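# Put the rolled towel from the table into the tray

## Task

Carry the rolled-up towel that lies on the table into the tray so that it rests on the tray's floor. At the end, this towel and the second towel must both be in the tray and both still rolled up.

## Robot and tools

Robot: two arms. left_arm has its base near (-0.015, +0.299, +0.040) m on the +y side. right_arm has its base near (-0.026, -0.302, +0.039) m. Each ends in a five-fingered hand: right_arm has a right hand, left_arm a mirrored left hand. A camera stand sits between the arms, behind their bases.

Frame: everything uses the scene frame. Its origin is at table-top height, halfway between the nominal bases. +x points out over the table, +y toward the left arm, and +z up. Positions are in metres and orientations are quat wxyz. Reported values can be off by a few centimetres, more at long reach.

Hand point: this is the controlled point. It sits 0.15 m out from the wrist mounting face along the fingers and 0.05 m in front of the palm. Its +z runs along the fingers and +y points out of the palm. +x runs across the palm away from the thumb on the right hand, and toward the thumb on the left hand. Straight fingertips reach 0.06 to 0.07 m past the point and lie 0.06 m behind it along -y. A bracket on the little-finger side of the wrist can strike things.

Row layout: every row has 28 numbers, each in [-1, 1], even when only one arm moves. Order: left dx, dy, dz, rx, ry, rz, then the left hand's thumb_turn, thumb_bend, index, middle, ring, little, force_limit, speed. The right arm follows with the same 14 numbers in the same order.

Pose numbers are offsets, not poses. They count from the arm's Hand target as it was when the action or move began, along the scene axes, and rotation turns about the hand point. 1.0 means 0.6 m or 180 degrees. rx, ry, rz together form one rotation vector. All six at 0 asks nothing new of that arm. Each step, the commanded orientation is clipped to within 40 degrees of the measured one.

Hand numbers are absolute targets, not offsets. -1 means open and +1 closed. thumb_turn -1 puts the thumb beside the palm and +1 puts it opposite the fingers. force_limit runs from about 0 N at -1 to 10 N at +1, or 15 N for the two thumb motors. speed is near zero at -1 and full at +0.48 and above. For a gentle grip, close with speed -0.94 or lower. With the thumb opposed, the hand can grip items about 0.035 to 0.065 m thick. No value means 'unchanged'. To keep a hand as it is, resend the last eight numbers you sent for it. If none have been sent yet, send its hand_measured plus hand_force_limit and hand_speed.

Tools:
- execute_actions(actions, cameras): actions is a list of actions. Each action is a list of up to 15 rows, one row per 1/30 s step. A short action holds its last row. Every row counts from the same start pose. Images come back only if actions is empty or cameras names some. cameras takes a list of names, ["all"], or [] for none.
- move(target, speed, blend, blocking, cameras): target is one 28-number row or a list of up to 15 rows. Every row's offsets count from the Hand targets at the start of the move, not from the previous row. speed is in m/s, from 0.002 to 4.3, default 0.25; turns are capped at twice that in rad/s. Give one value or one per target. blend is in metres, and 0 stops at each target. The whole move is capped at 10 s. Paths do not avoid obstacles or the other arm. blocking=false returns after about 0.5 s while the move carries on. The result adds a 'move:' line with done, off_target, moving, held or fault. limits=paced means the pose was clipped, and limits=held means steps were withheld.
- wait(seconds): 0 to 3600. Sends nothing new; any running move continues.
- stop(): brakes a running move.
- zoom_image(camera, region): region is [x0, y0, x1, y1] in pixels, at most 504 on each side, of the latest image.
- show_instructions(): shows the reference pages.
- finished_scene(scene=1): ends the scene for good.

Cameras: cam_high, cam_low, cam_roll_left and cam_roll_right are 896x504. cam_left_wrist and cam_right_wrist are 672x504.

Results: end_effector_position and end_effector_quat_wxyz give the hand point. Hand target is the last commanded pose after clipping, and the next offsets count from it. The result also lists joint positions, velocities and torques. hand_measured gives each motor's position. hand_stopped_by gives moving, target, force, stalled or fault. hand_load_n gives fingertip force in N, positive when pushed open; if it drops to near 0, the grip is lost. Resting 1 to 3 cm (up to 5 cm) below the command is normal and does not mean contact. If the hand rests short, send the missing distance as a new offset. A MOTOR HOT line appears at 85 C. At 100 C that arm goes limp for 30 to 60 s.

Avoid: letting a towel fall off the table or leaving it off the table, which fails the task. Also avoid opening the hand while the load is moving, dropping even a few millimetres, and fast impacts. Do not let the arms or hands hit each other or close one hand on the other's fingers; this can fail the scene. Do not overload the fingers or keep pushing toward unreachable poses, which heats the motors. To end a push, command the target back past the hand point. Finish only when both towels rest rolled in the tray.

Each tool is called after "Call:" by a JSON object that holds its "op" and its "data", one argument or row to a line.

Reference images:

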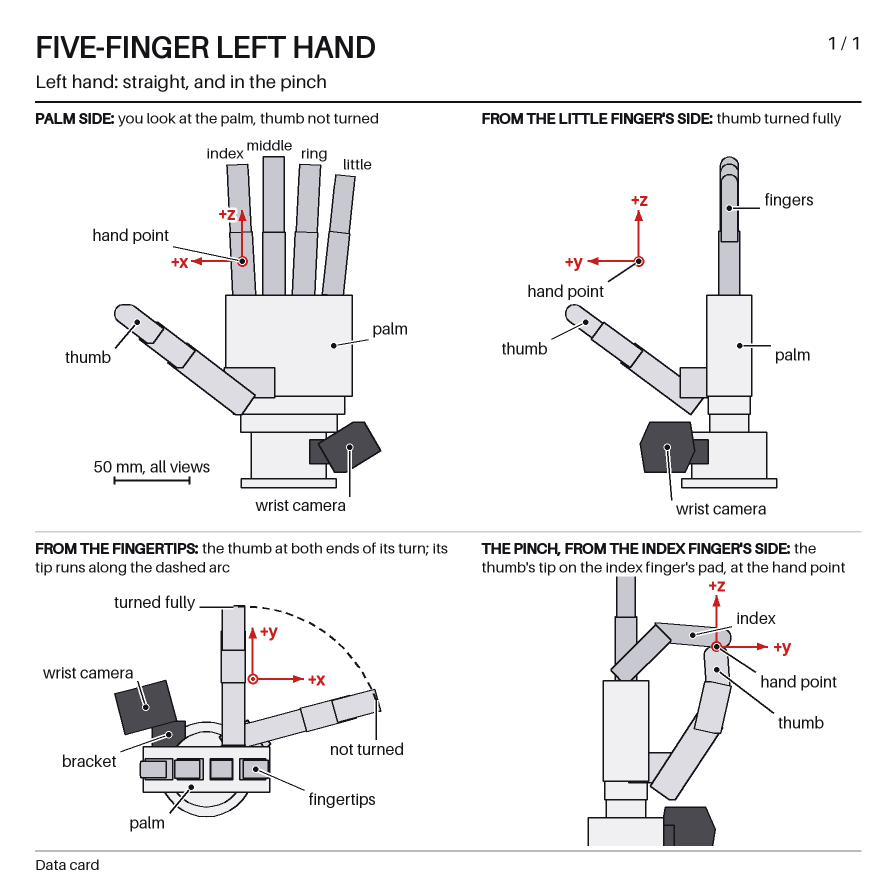

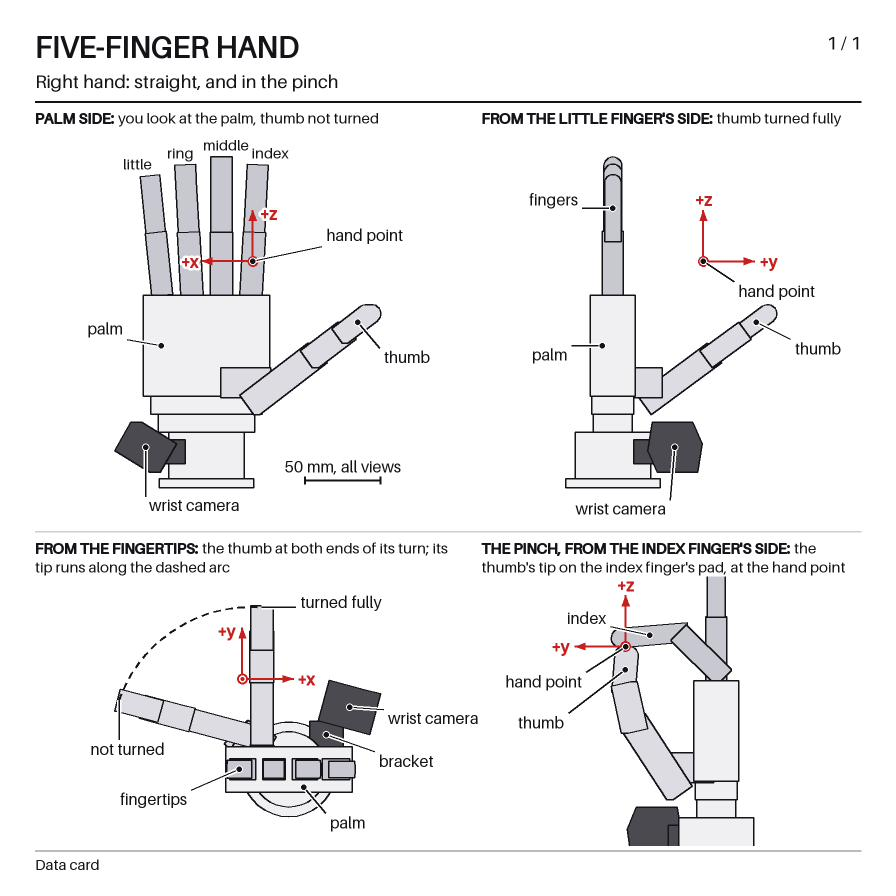

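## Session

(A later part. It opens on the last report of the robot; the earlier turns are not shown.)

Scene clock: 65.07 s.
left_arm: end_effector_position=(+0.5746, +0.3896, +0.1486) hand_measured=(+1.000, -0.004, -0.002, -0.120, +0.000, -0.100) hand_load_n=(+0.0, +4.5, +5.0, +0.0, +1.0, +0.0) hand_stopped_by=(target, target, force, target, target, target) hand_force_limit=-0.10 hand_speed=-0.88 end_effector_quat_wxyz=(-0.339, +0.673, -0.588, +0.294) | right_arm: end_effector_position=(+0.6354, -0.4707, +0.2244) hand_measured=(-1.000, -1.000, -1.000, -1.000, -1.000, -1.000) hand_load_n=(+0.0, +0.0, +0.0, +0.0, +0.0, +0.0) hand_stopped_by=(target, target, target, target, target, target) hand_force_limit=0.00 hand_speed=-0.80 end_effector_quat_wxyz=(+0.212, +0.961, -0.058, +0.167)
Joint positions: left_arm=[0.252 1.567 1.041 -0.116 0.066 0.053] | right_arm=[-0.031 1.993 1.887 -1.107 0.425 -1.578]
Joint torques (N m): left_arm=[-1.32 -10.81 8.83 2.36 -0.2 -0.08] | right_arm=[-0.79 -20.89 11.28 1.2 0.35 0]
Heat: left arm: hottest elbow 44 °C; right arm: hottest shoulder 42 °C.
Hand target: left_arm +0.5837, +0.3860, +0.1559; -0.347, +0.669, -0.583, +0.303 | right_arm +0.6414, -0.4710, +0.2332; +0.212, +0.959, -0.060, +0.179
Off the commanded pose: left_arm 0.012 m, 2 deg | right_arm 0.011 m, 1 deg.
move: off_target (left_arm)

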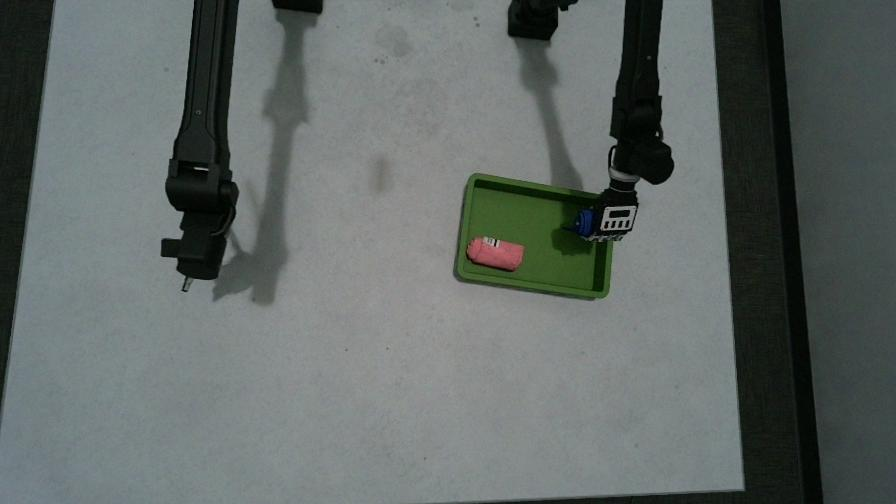

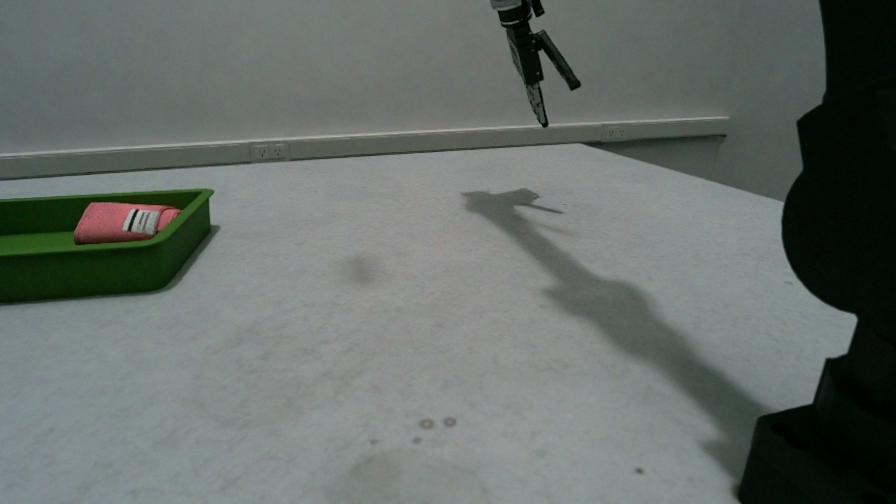

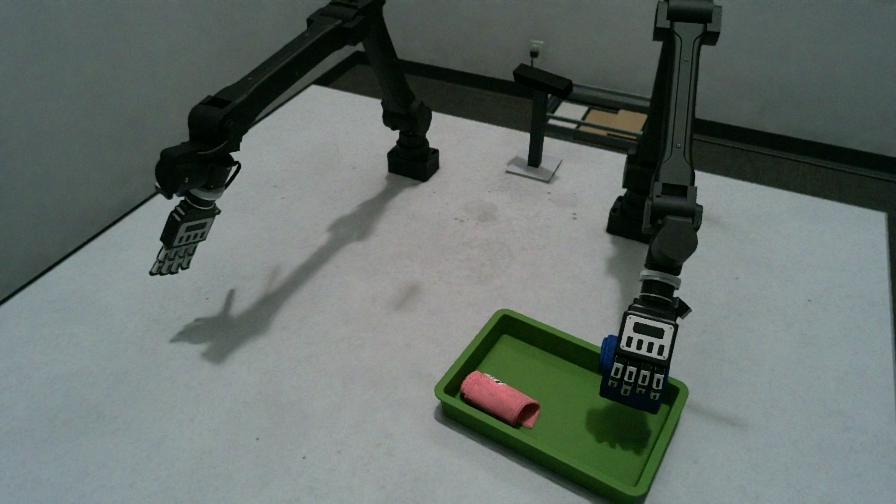

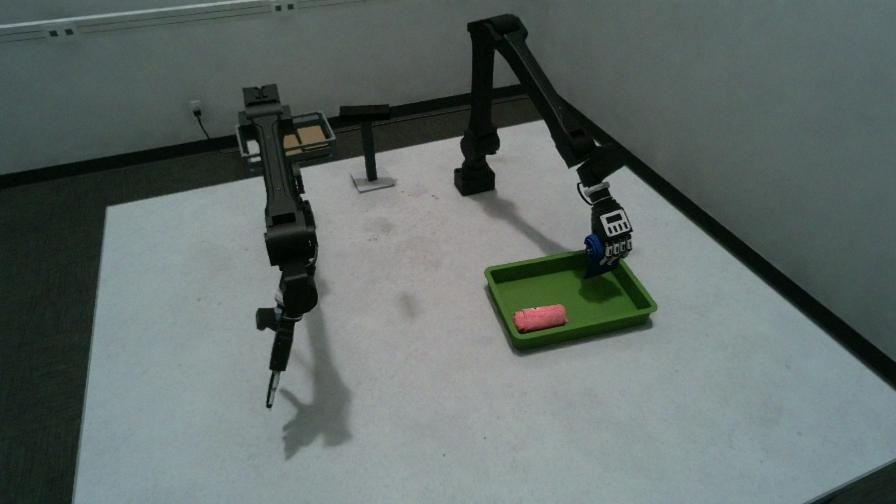

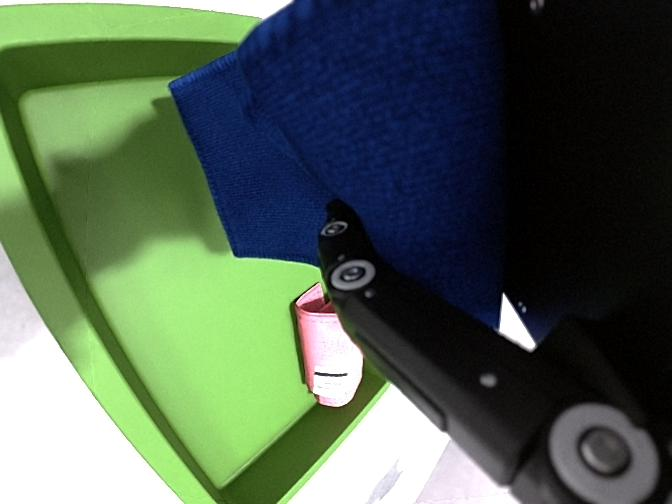

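Call:
{"op": "move", "data": {
  "target": [
    [0.0,-0.04,-0.072,0,0,0, 1,0.0,0.0,-0.12,0.0,-0.1,-0.1,-0.88, 0,0,0,0,0,0,-1,-1,-1,-1,-1,-1,0,-0.8]
  ],
  "speed": 0.08,
  "cameras": ["cam_high","cam_roll_left","cam_roll_right","cam_left_wrist"]
}}

Call:
{"op": "zoom_image", "data": {
  "camera": "cam_roll_left",
  "region": [520, 200, 720, 504]
}}

Call:
{"op": "zoom_image", "data": {
  "camera": "cam_roll_right",
  "region": [480, 160, 680, 360]
}}

Call:
{"op": "zoom_image", "data": {
  "camera": "cam_high",
  "region": [420, 100, 660, 320]
}}

Scene clock: 66.83 s.
left_arm: end_effector_position=(+0.5754, +0.3658, +0.1083) hand_measured=(+1.000, -0.004, -0.002, -0.120, +0.000, -0.100) hand_load_n=(+0.0, +4.0, +5.0, +0.0, +0.5, +0.0) hand_stopped_by=(target, target, force, target, target, target) hand_force_limit=-0.10 hand_speed=-0.88 end_effector_quat_wxyz=(-0.341, +0.671, -0.589, +0.295) | right_arm: end_effector_position=(+0.6354, -0.4707, +0.2244) hand_measured=(-1.000, -1.000, -1.000, -1.000, -1.000, -1.000) hand_load_n=(+0.0, +0.0, +0.0, +0.0, +0.0, +0.0) hand_stopped_by=(target, target, target, target, target, target) hand_force_limit=0.00 hand_speed=-0.80 end_effector_quat_wxyz=(+0.212, +0.961, -0.058, +0.167)
Joint positions: left_arm=[0.202 1.62 0.977 0.006 0.026 0.028] | right_arm=[-0.031 1.993 1.887 -1.107 0.425 -1.578]
Joint torques (N m): left_arm=[-1.44 -10.46 8.17 2.36 -0.25 -0.07] | right_arm=[-0.56 -20.95 11.28 1.18 0.33 -0.01]
Heat: left arm: hottest elbow 44 °C; right arm: hottest shoulder 42 °C.
Hand target: left_arm +0.5836, +0.3621, +0.1127; -0.347, +0.669, -0.583, +0.303 | right_arm +0.6414, -0.4710, +0.2332; +0.212, +0.959, -0.060, +0.179
Off the commanded pose: left_arm 0.010 m, 1 deg | right_arm 0.011 m, 1 deg.
move: done

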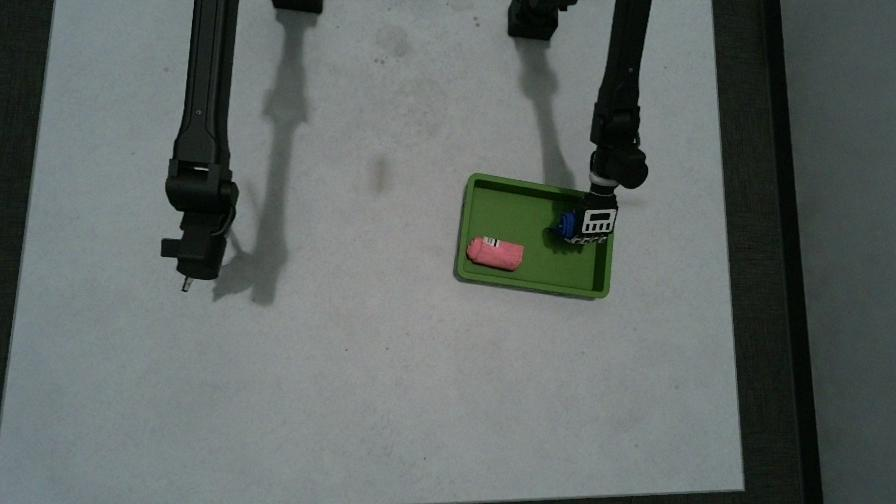

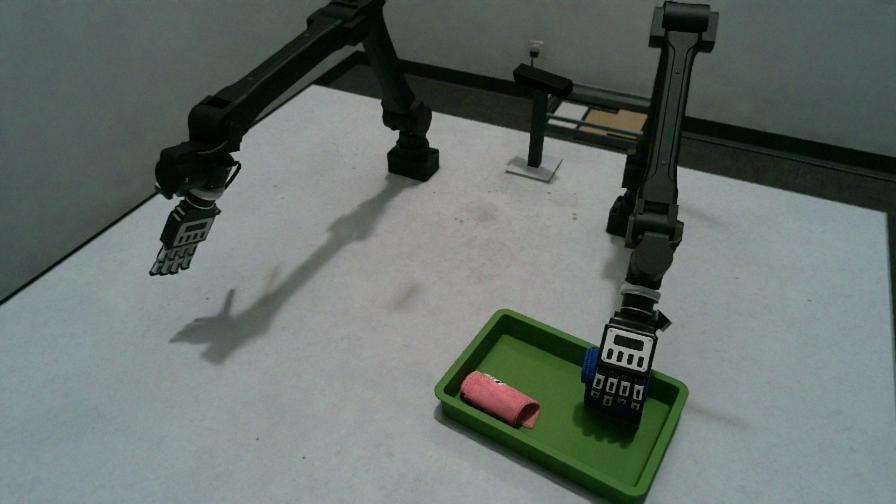

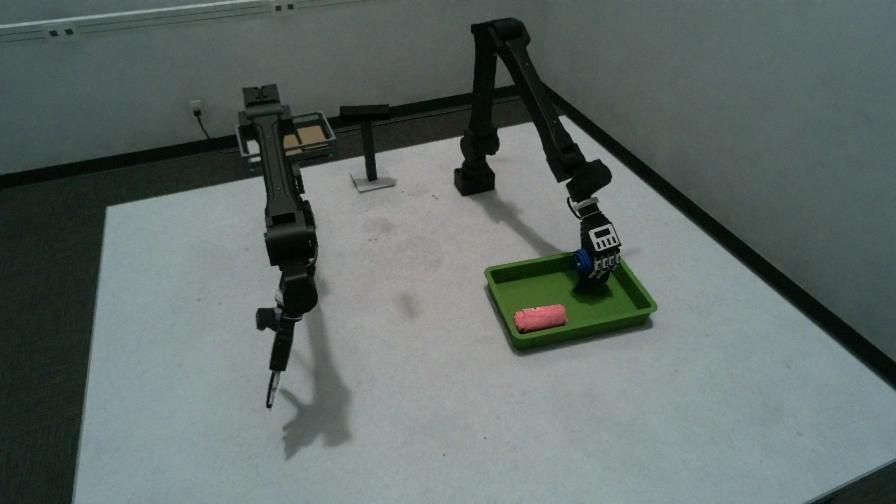

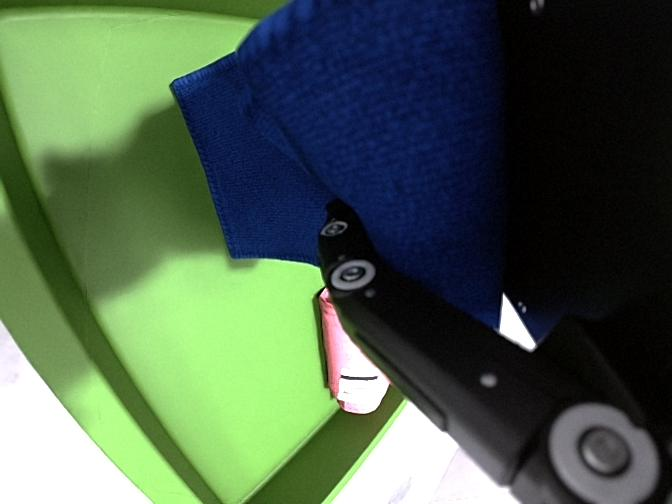

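Scaled by 1.658 from the camera's image (finer frame: 1280x720).

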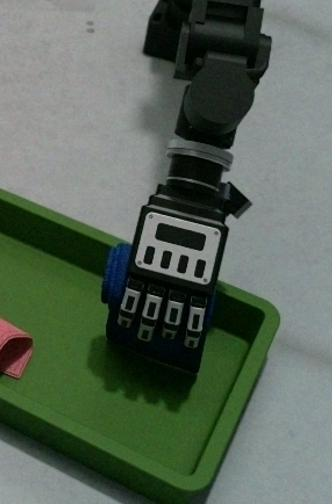

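Scaled by 2.520 from the camera's image (finer frame: 1280x720).

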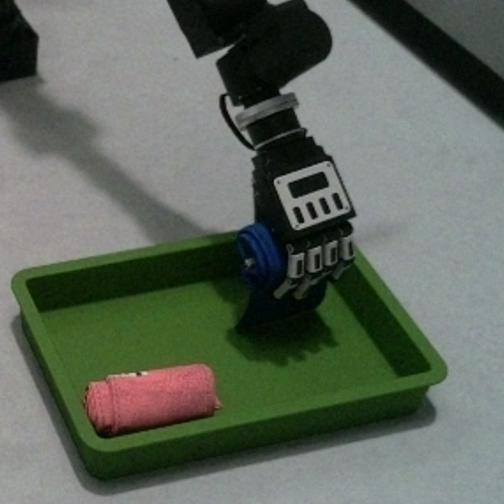

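Scaled by 2.100 from the camera's image (finer frame: 1280x720).

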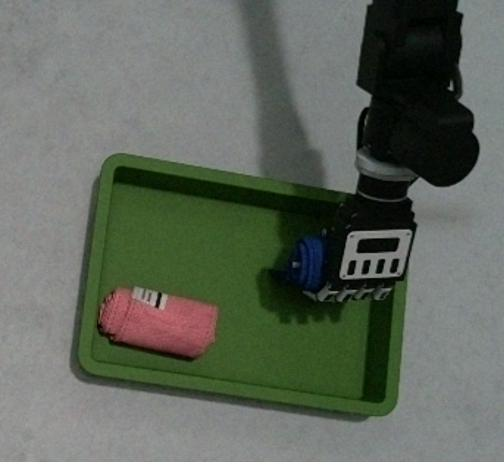

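Call:
{"op": "move", "data": {
  "target": [
    [0.055,0,-0.063,0,0,0, 1,0.0,0.0,-0.12,0.0,-0.1,-0.1,-0.88, 0,0,0,0,0,0,-1,-1,-1,-1,-1,-1,0,-0.8]
  ],
  "speed": 0.06,
  "cameras": ["cam_high","cam_roll_left","cam_roll_right","cam_left_wrist"]
}}

Call:
{"op": "zoom_image", "data": {
  "camera": "cam_roll_left",
  "region": [520, 200, 720, 504]
}}

Call:
{"op": "zoom_image", "data": {
  "camera": "cam_roll_right",
  "region": [480, 160, 680, 360]
}}

Call:
{"op": "zoom_image", "data": {
  "camera": "cam_high",
  "region": [420, 100, 660, 320]
}}

Scene clock: 68.57 s.
left_arm: end_effector_position=(+0.5928, +0.3650, +0.0584) hand_measured=(+1.000, -0.004, -0.002, -0.120, +0.000, -0.100) hand_load_n=(+0.0, +4.5, +4.5, +0.0, +0.5, +0.0) hand_stopped_by=(target, target, force, target, target, target) hand_force_limit=-0.10 hand_speed=-0.88 end_effector_quat_wxyz=(-0.331, +0.676, -0.592, +0.286) | right_arm: end_effector_position=(+0.6354, -0.4707, +0.2244) hand_measured=(-1.000, -1.000, -1.000, -1.000, -1.000, -1.000) hand_load_n=(+0.0, +0.0, +0.0, +0.0, +0.0, +0.0) hand_stopped_by=(target, target, target, target, target, target) hand_force_limit=0.00 hand_speed=-0.80 end_effector_quat_wxyz=(+0.212, +0.961, -0.058, +0.167)
Joint positions: left_arm=[0.194 1.751 1.005 0.081 0.018 0.021] | right_arm=[-0.031 1.993 1.887 -1.107 0.425 -1.578]
Joint torques (N m): left_arm=[-1.03 -11.52 10.35 2.29 -0.23 -0.12] | right_arm=[-0.5 -20.78 11.26 1.22 0.34 -0.01]
Heat: left arm: hottest elbow 44 °C; right arm: hottest shoulder 42 °C.
Hand target: left_arm +0.6167, +0.3619, +0.0748; -0.347, +0.669, -0.583, +0.303 | right_arm +0.6414, -0.4710, +0.2332; +0.212, +0.959, -0.060, +0.179
Off the commanded pose: left_arm 0.029 m, 3 deg | right_arm 0.011 m, 1 deg.
move: off_target (left_arm)

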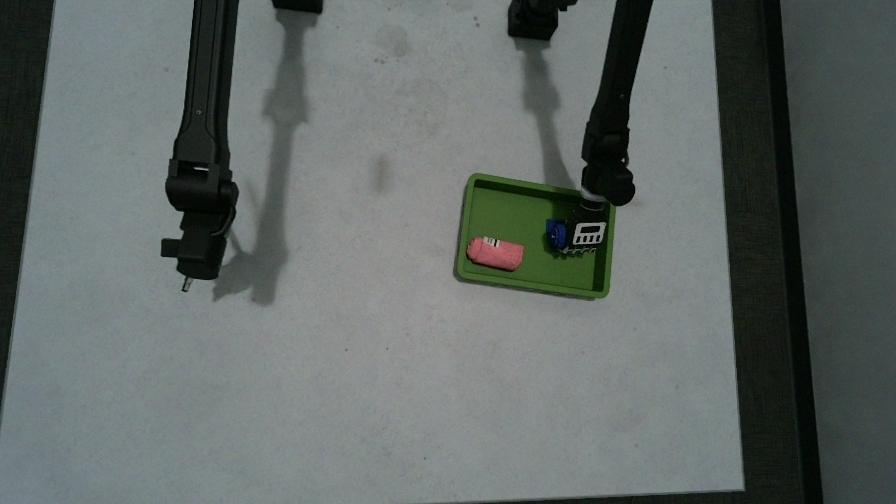

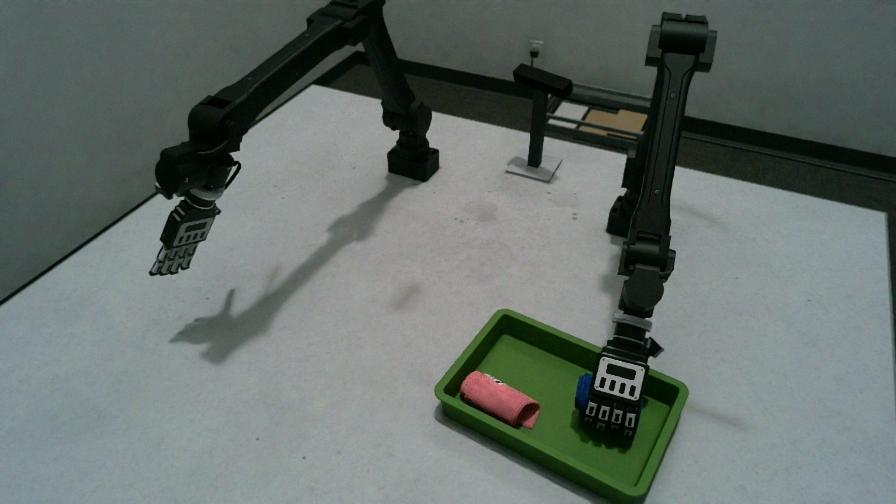

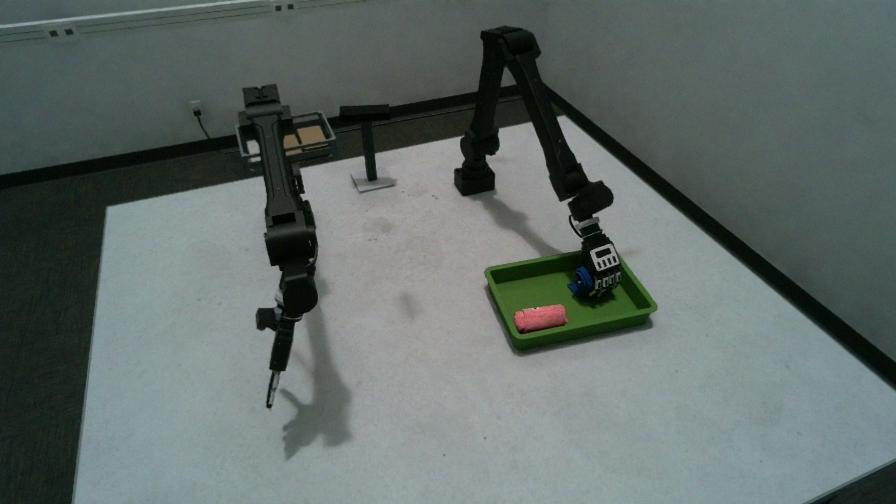

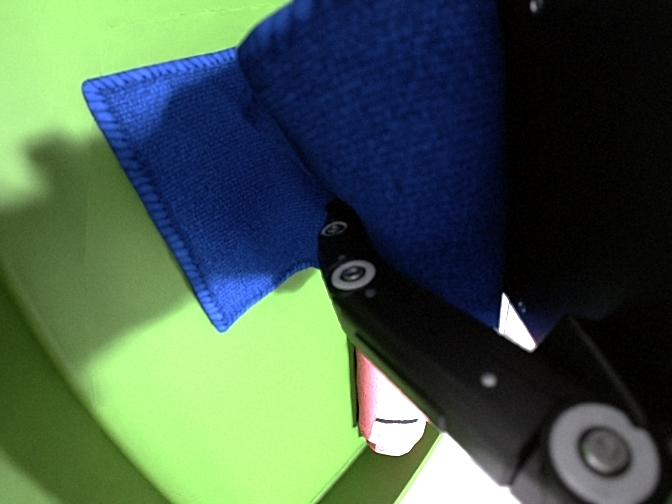

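Scaled by 1.658 from the camera's image (finer frame: 1280x720).

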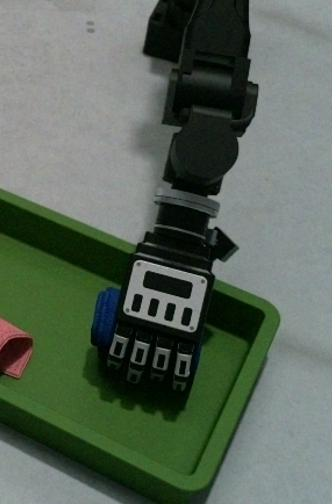

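Scaled by 2.520 from the camera's image (finer frame: 1280x720).

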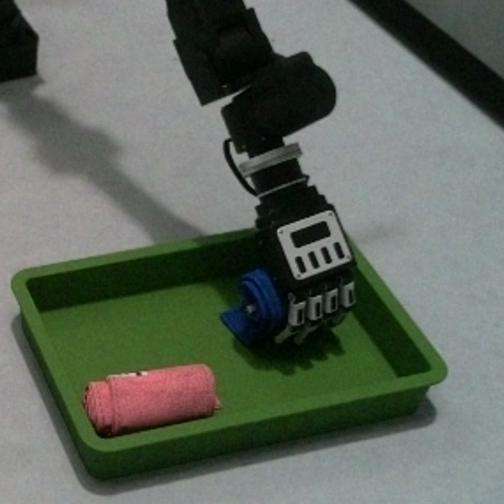

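Scaled by 2.100 from the camera's image (finer frame: 1280x720).

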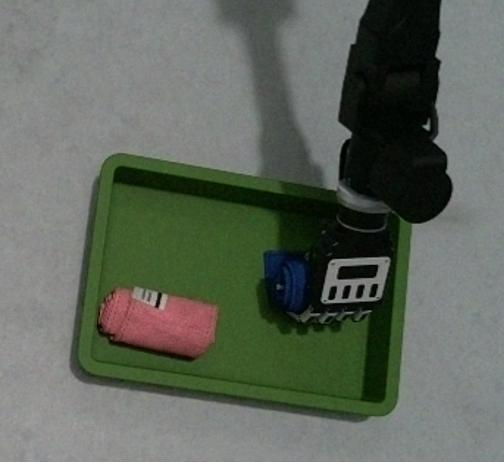

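Call:
{"op": "move", "data": {
  "target": [
    [-0.025,0,-0.04,0,0,0, 1,0.0,0.0,-0.12,0.0,-0.1,-0.1,-0.88, 0,0,0,0,0,0,-1,-1,-1,-1,-1,-1,0,-0.8]
  ],
  "speed": 0.05,
  "cameras": ["cam_high","cam_roll_left","cam_roll_right","cam_left_wrist"]
}}

Call:
{"op": "zoom_image", "data": {
  "camera": "cam_roll_right",
  "region": [540, 220, 660, 340]
}}

Call:
{"op": "zoom_image", "data": {
  "camera": "cam_high",
  "region": [520, 180, 640, 300]
}}

Scene clock: 70.63 s.
left_arm: end_effector_position=(+0.5952, +0.3654, +0.0498) hand_measured=(+1.000, -0.004, -0.002, -0.120, +0.000, -0.100) hand_load_n=(+0.0, +4.5, +4.5, +0.0, +0.5, +0.0) hand_stopped_by=(target, target, force, target, target, target) hand_force_limit=-0.10 hand_speed=-0.88 end_effector_quat_wxyz=(-0.343, +0.671, -0.587, +0.296) | right_arm: end_effector_position=(+0.6354, -0.4707, +0.2244) hand_measured=(-1.000, -1.000, -1.000, -1.000, -1.000, -1.000) hand_load_n=(+0.0, -0.5, +0.0, +0.0, +0.0, +0.0) hand_stopped_by=(target, target, target, target, target, target) hand_force_limit=0.00 hand_speed=-0.80 end_effector_quat_wxyz=(+0.212, +0.961, -0.058, +0.167)
Joint positions: left_arm=[0.194 1.77 0.98 0.159 0.018 0.021] | right_arm=[-0.031 1.993 1.887 -1.107 0.425 -1.578]
Joint torques (N m): left_arm=[-1.03 -11.22 7.06 2.25 -0.12 -0.06] | right_arm=[-0.67 -20.84 11.25 1.14 0.34 0.01]
Heat: left arm: hottest elbow 44 °C; right arm: hottest shoulder 42 °C.
Hand target: left_arm +0.6017, +0.3619, +0.0508; -0.347, +0.669, -0.583, +0.303 | right_arm +0.6414, -0.4710, +0.2332; +0.212, +0.959, -0.060, +0.179
Off the commanded pose: left_arm 0.007 m, 1 deg | right_arm 0.011 m, 1 deg.
move: done

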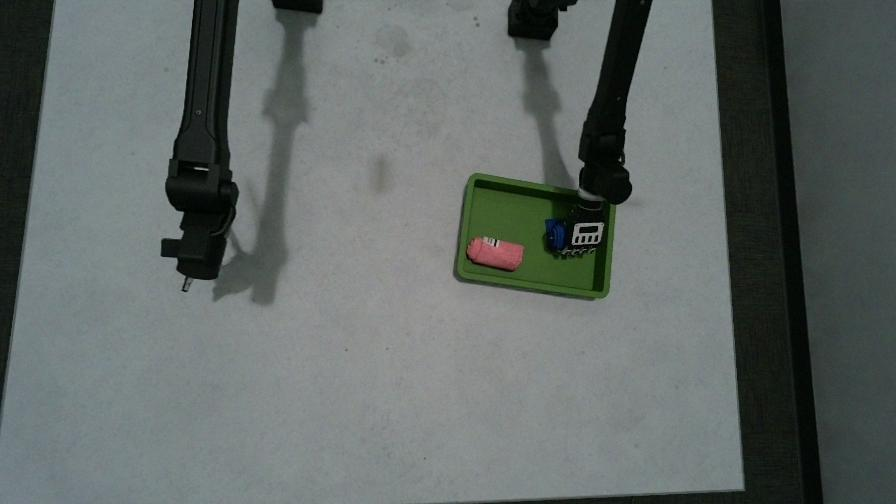

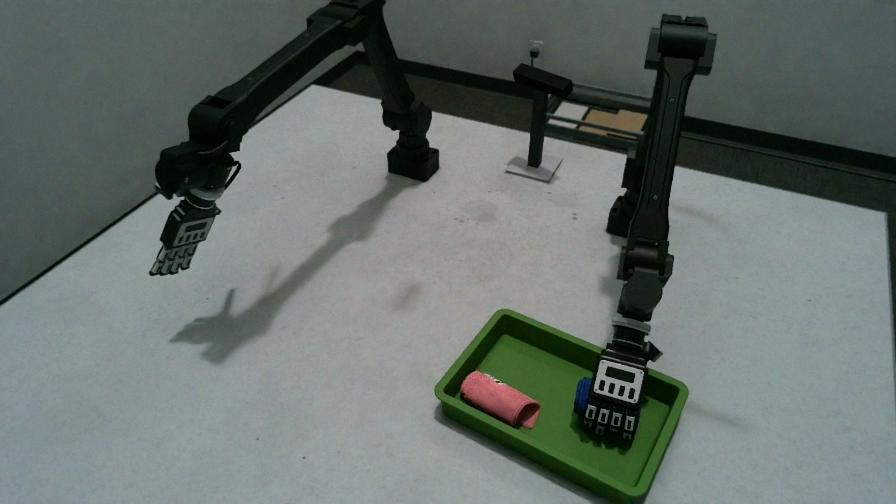

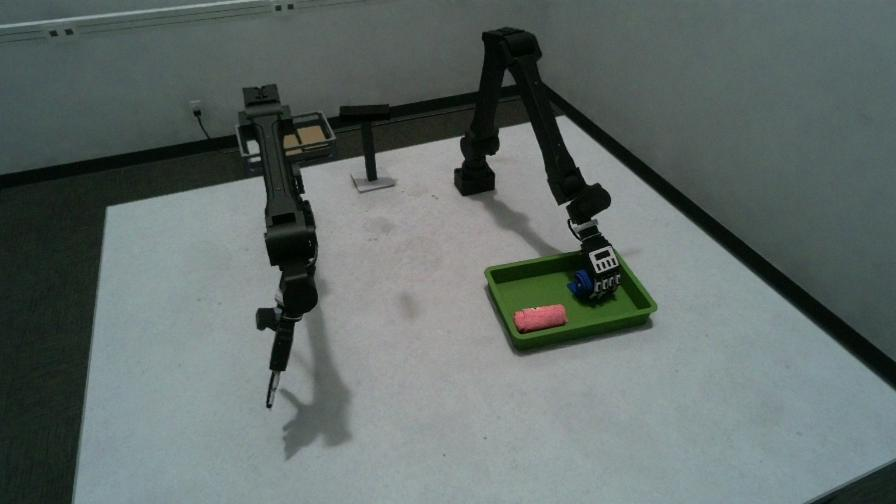

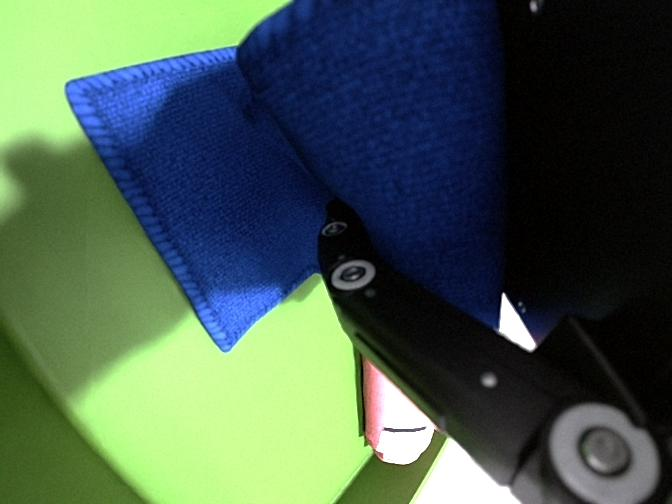

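Scaled by 4.200 from the camera's image (finer frame: 1280x720).

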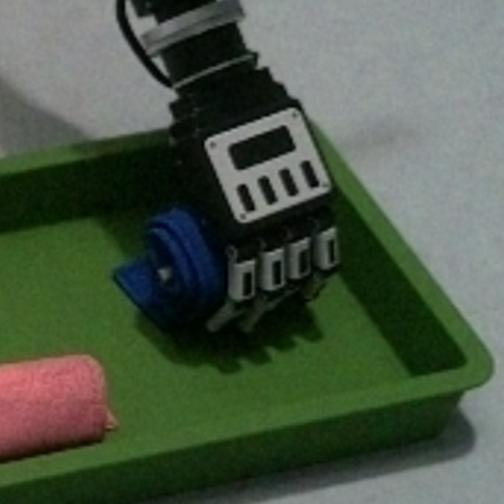

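Scaled by 4.200 from the camera's image (finer frame: 1280x720).

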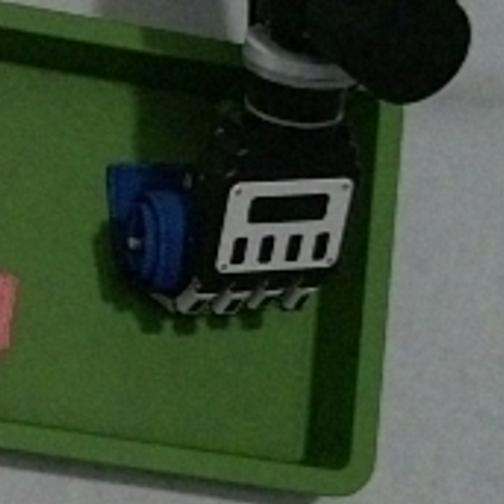

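Call:
{"op": "move", "data": {
  "target": [
    [-0.02,0,-0.016,0,0,0, 1,0.0,0.0,-0.12,0.0,-0.1,-0.1,-0.88, 0,0,0,0,0,0,-1,-1,-1,-1,-1,-1,0,-0.8]
  ],
  "speed": 0.04,
  "cameras": ["cam_high","cam_roll_left","cam_roll_right","cam_left_wrist"]
}}

Call:
{"op": "zoom_image", "data": {
  "camera": "cam_roll_right",
  "region": [540, 220, 660, 340]
}}

Call:
{"op": "zoom_image", "data": {
  "camera": "cam_high",
  "region": [520, 180, 640, 300]
}}

Scene clock: 73.07 s.
left_arm: end_effector_position=(+0.5876, +0.3642, +0.0422) hand_measured=(+1.000, -0.004, -0.002, -0.120, +0.000, -0.100) hand_load_n=(+0.0, +4.0, +4.5, +0.0, +0.5, +0.0) hand_stopped_by=(target, target, force, target, target, target) hand_force_limit=-0.10 hand_speed=-0.88 end_effector_quat_wxyz=(-0.347, +0.669, -0.586, +0.298) | right_arm: end_effector_position=(+0.6354, -0.4707, +0.2244) hand_measured=(-1.000, -1.000, -1.000, -1.000, -1.000, -1.000) hand_load_n=(+0.5, +0.0, +0.0, +0.0, +0.0, +0.0) hand_stopped_by=(target, target, target, target, target, target) hand_force_limit=0.00 hand_speed=-0.80 end_effector_quat_wxyz=(+0.212, +0.961, -0.058, +0.167)
Joint positions: left_arm=[0.194 1.77 0.945 0.204 0.018 0.021] | right_arm=[-0.031 1.993 1.887 -1.107 0.425 -1.578]
Joint torques (N m): left_arm=[-0.67 -11.4 6.46 2.14 -0.01 -0.07] | right_arm=[-0.32 -21.01 11.28 1.21 0.34 0]
Heat: left arm: hottest elbow 44 °C; right arm: hottest shoulder 42 °C.
Hand target: left_arm +0.5897, +0.3619, +0.0412; -0.347, +0.669, -0.583, +0.303 | right_arm +0.6414, -0.4710, +0.2332; +0.212, +0.959, -0.060, +0.179
Off the commanded pose: left_arm 0.003 m, 1 deg | right_arm 0.011 m, 1 deg.
move: done

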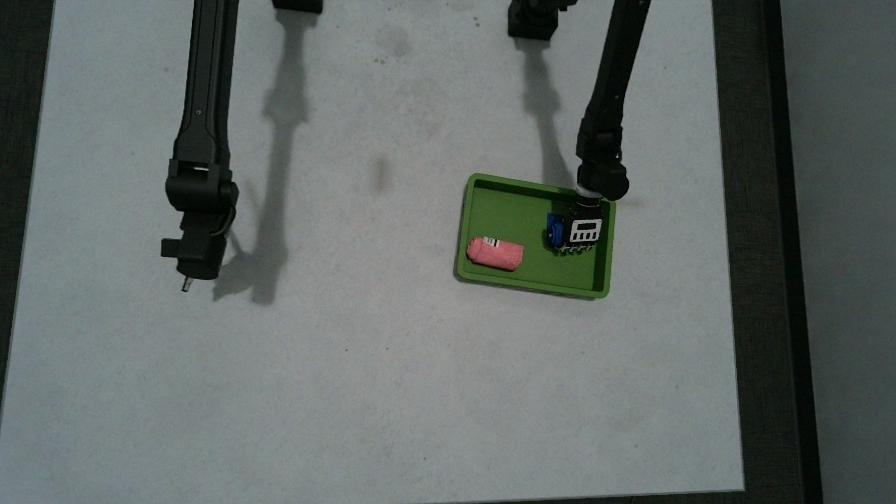

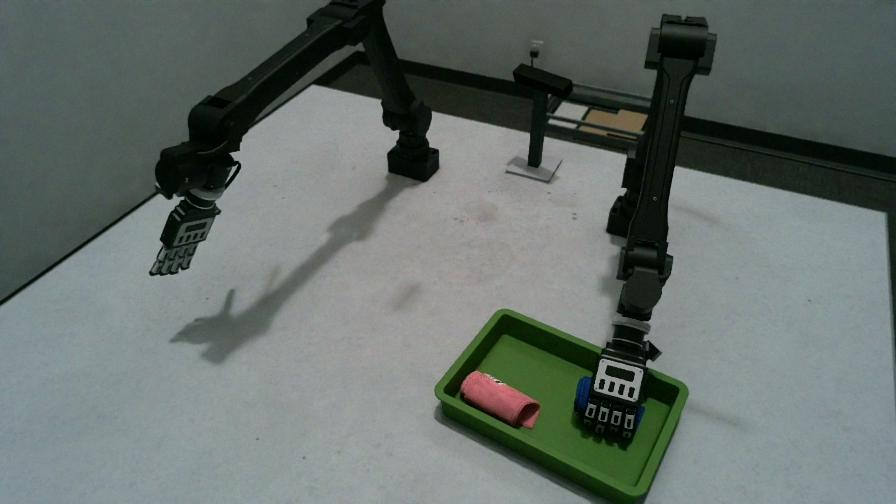

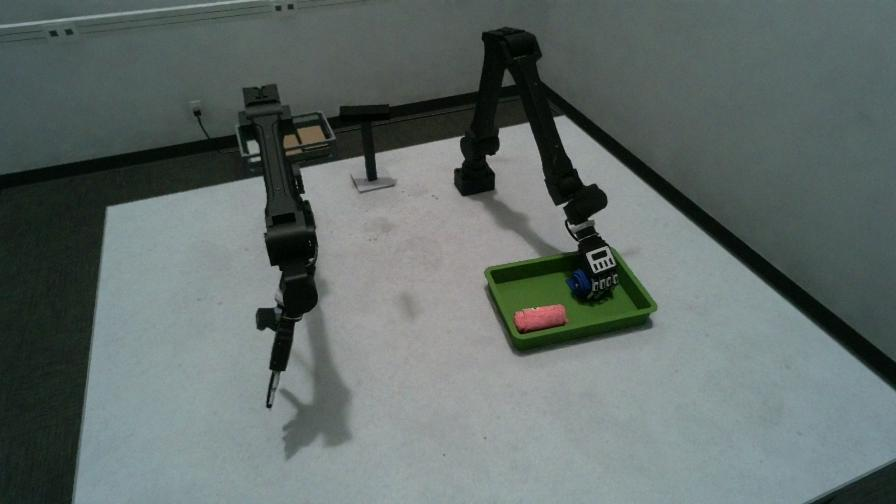

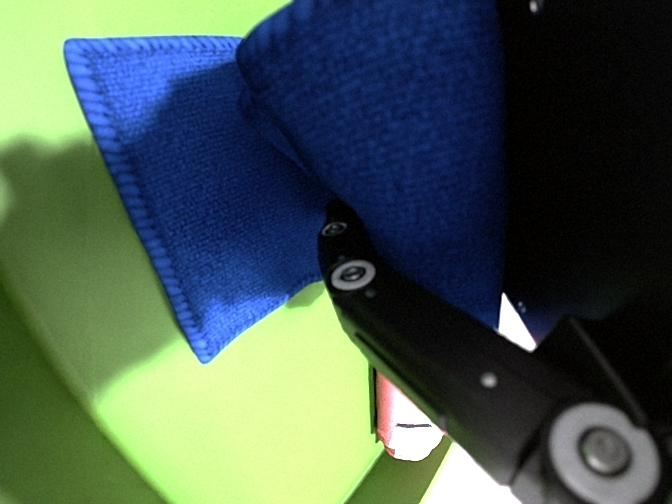

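Scaled by 4.200 from the camera's image (finer frame: 1280x720).

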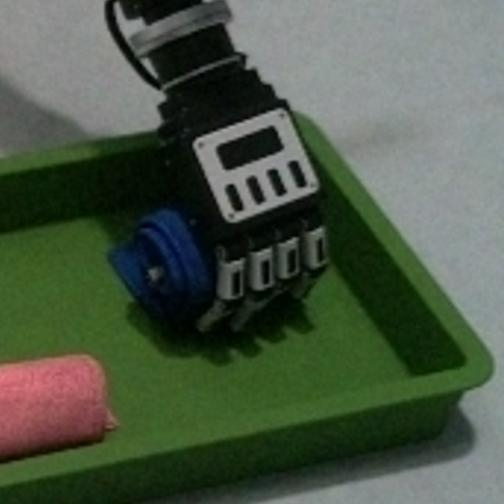

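Scaled by 4.200 from the camera's image (finer frame: 1280x720).

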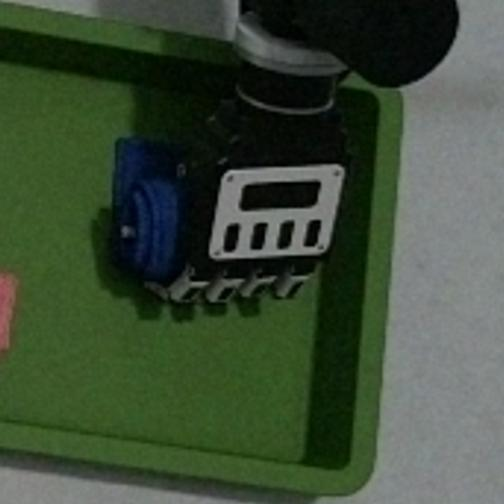

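Call:
{"op": "move", "data": {
  "target": [
    [-0.01,0,-0.013,0,0,0, 1,0.0,0.0,-0.12,0.0,-0.1,-0.1,-0.88, 0,0,0,0,0,0,-1,-1,-1,-1,-1,-1,0,-0.8]
  ],
  "speed": 0.04,
  "cameras": ["cam_high","cam_roll_left","cam_roll_right","cam_left_wrist"]
}}

Call:
{"op": "zoom_image", "data": {
  "camera": "cam_roll_right",
  "region": [540, 220, 660, 340]
}}

Call:
{"op": "zoom_image", "data": {
  "camera": "cam_high",
  "region": [520, 180, 640, 300]
}}

Scene clock: 74.07 s.
left_arm: end_effector_position=(+0.5863, +0.3640, +0.0410) hand_measured=(+1.000, -0.004, -0.002, -0.120, +0.000, -0.100) hand_load_n=(+0.0, +4.5, +4.5, +1.0, +1.0, -0.5) hand_stopped_by=(target, target, force, target, target, target) hand_force_limit=-0.10 hand_speed=-0.88 end_effector_quat_wxyz=(-0.353, +0.666, -0.583, +0.303) | right_arm: end_effector_position=(+0.6354, -0.4707, +0.2244) hand_measured=(-1.000, -1.000, -1.000, -1.000, -1.000, -1.000) hand_load_n=(+0.0, -0.5, +0.0, +0.0, +0.0, +0.5) hand_stopped_by=(target, target, target, target, target, target) hand_force_limit=0.00 hand_speed=-0.80 end_effector_quat_wxyz=(+0.212, +0.961, -0.058, +0.167)
Joint positions: left_arm=[0.194 1.77 0.928 0.239 0.018 0.021] | right_arm=[-0.031 1.993 1.887 -1.107 0.425 -1.578]
Joint torques (N m): left_arm=[-0.38 -11.63 5.82 1.88 0.03 -0.05] | right_arm=[-0.5 -21.01 11.21 1.18 0.32 0]
Heat: left arm: hottest elbow 44 °C; right arm: hottest shoulder 42 °C.
Hand target: left_arm +0.5836, +0.3619, +0.0333; -0.347, +0.669, -0.583, +0.303 | right_arm +0.6414, -0.4710, +0.2332; +0.212, +0.959, -0.060, +0.179
Off the commanded pose: left_arm 0.008 m, 1 deg | right_arm 0.011 m, 1 deg.
move: done

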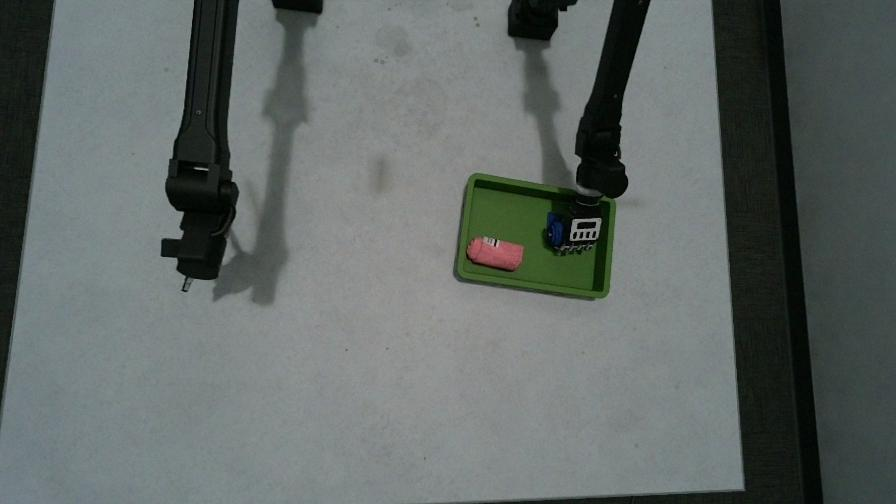

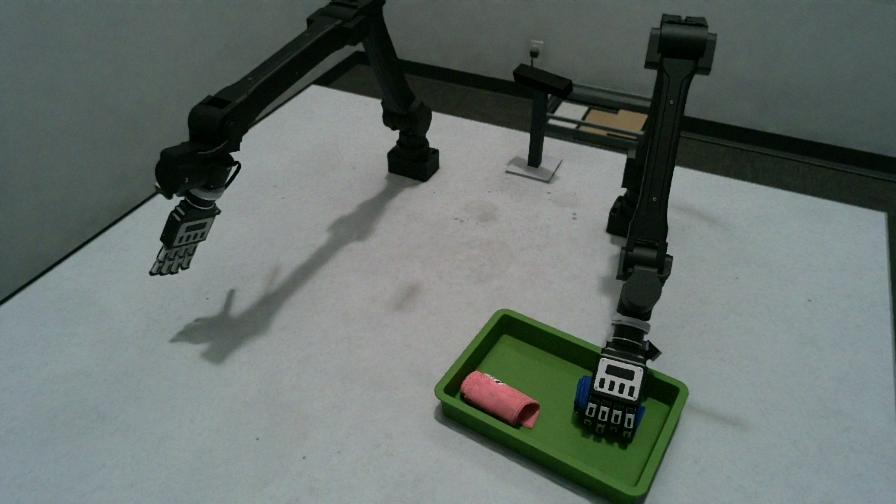

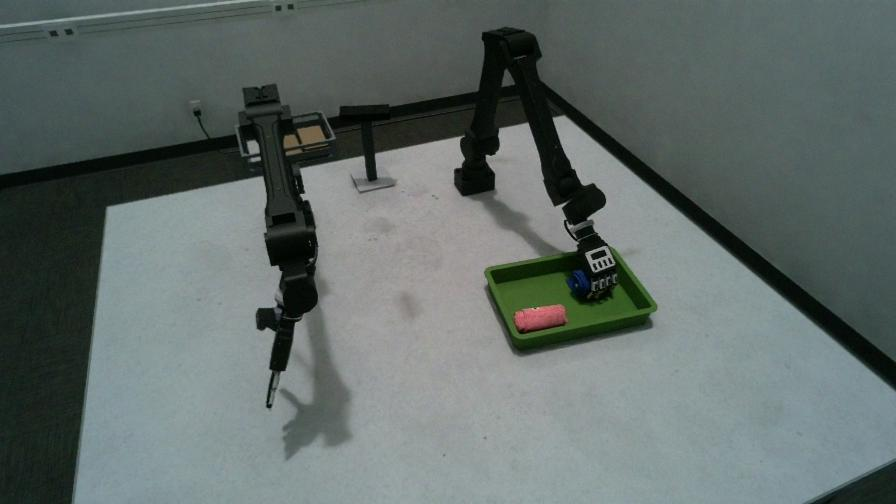

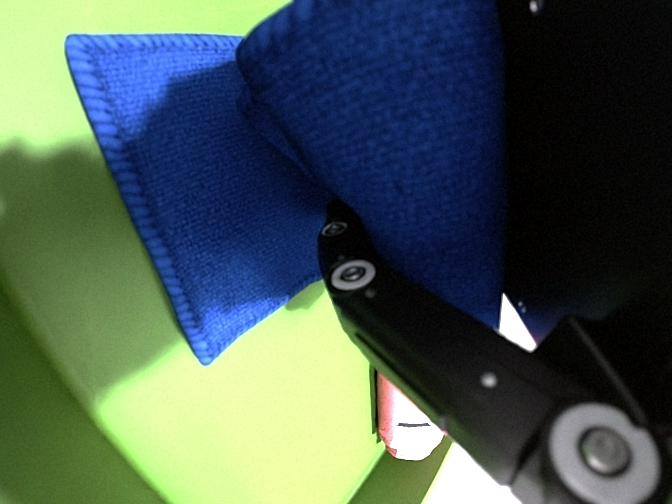

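Scaled by 4.200 from the camera's image (finer frame: 1280x720).

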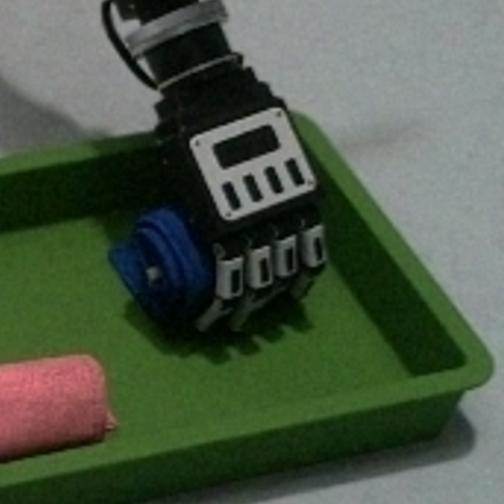

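Scaled by 4.200 from the camera's image (finer frame: 1280x720).

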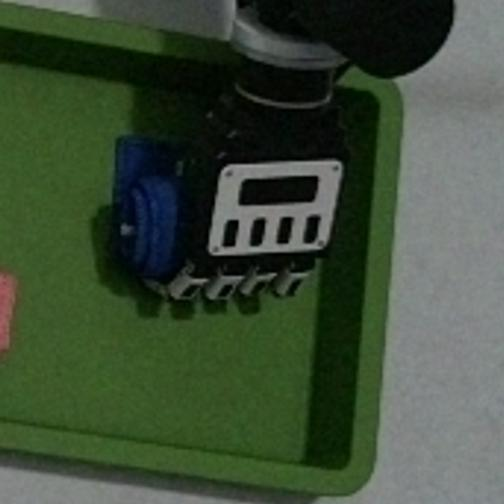

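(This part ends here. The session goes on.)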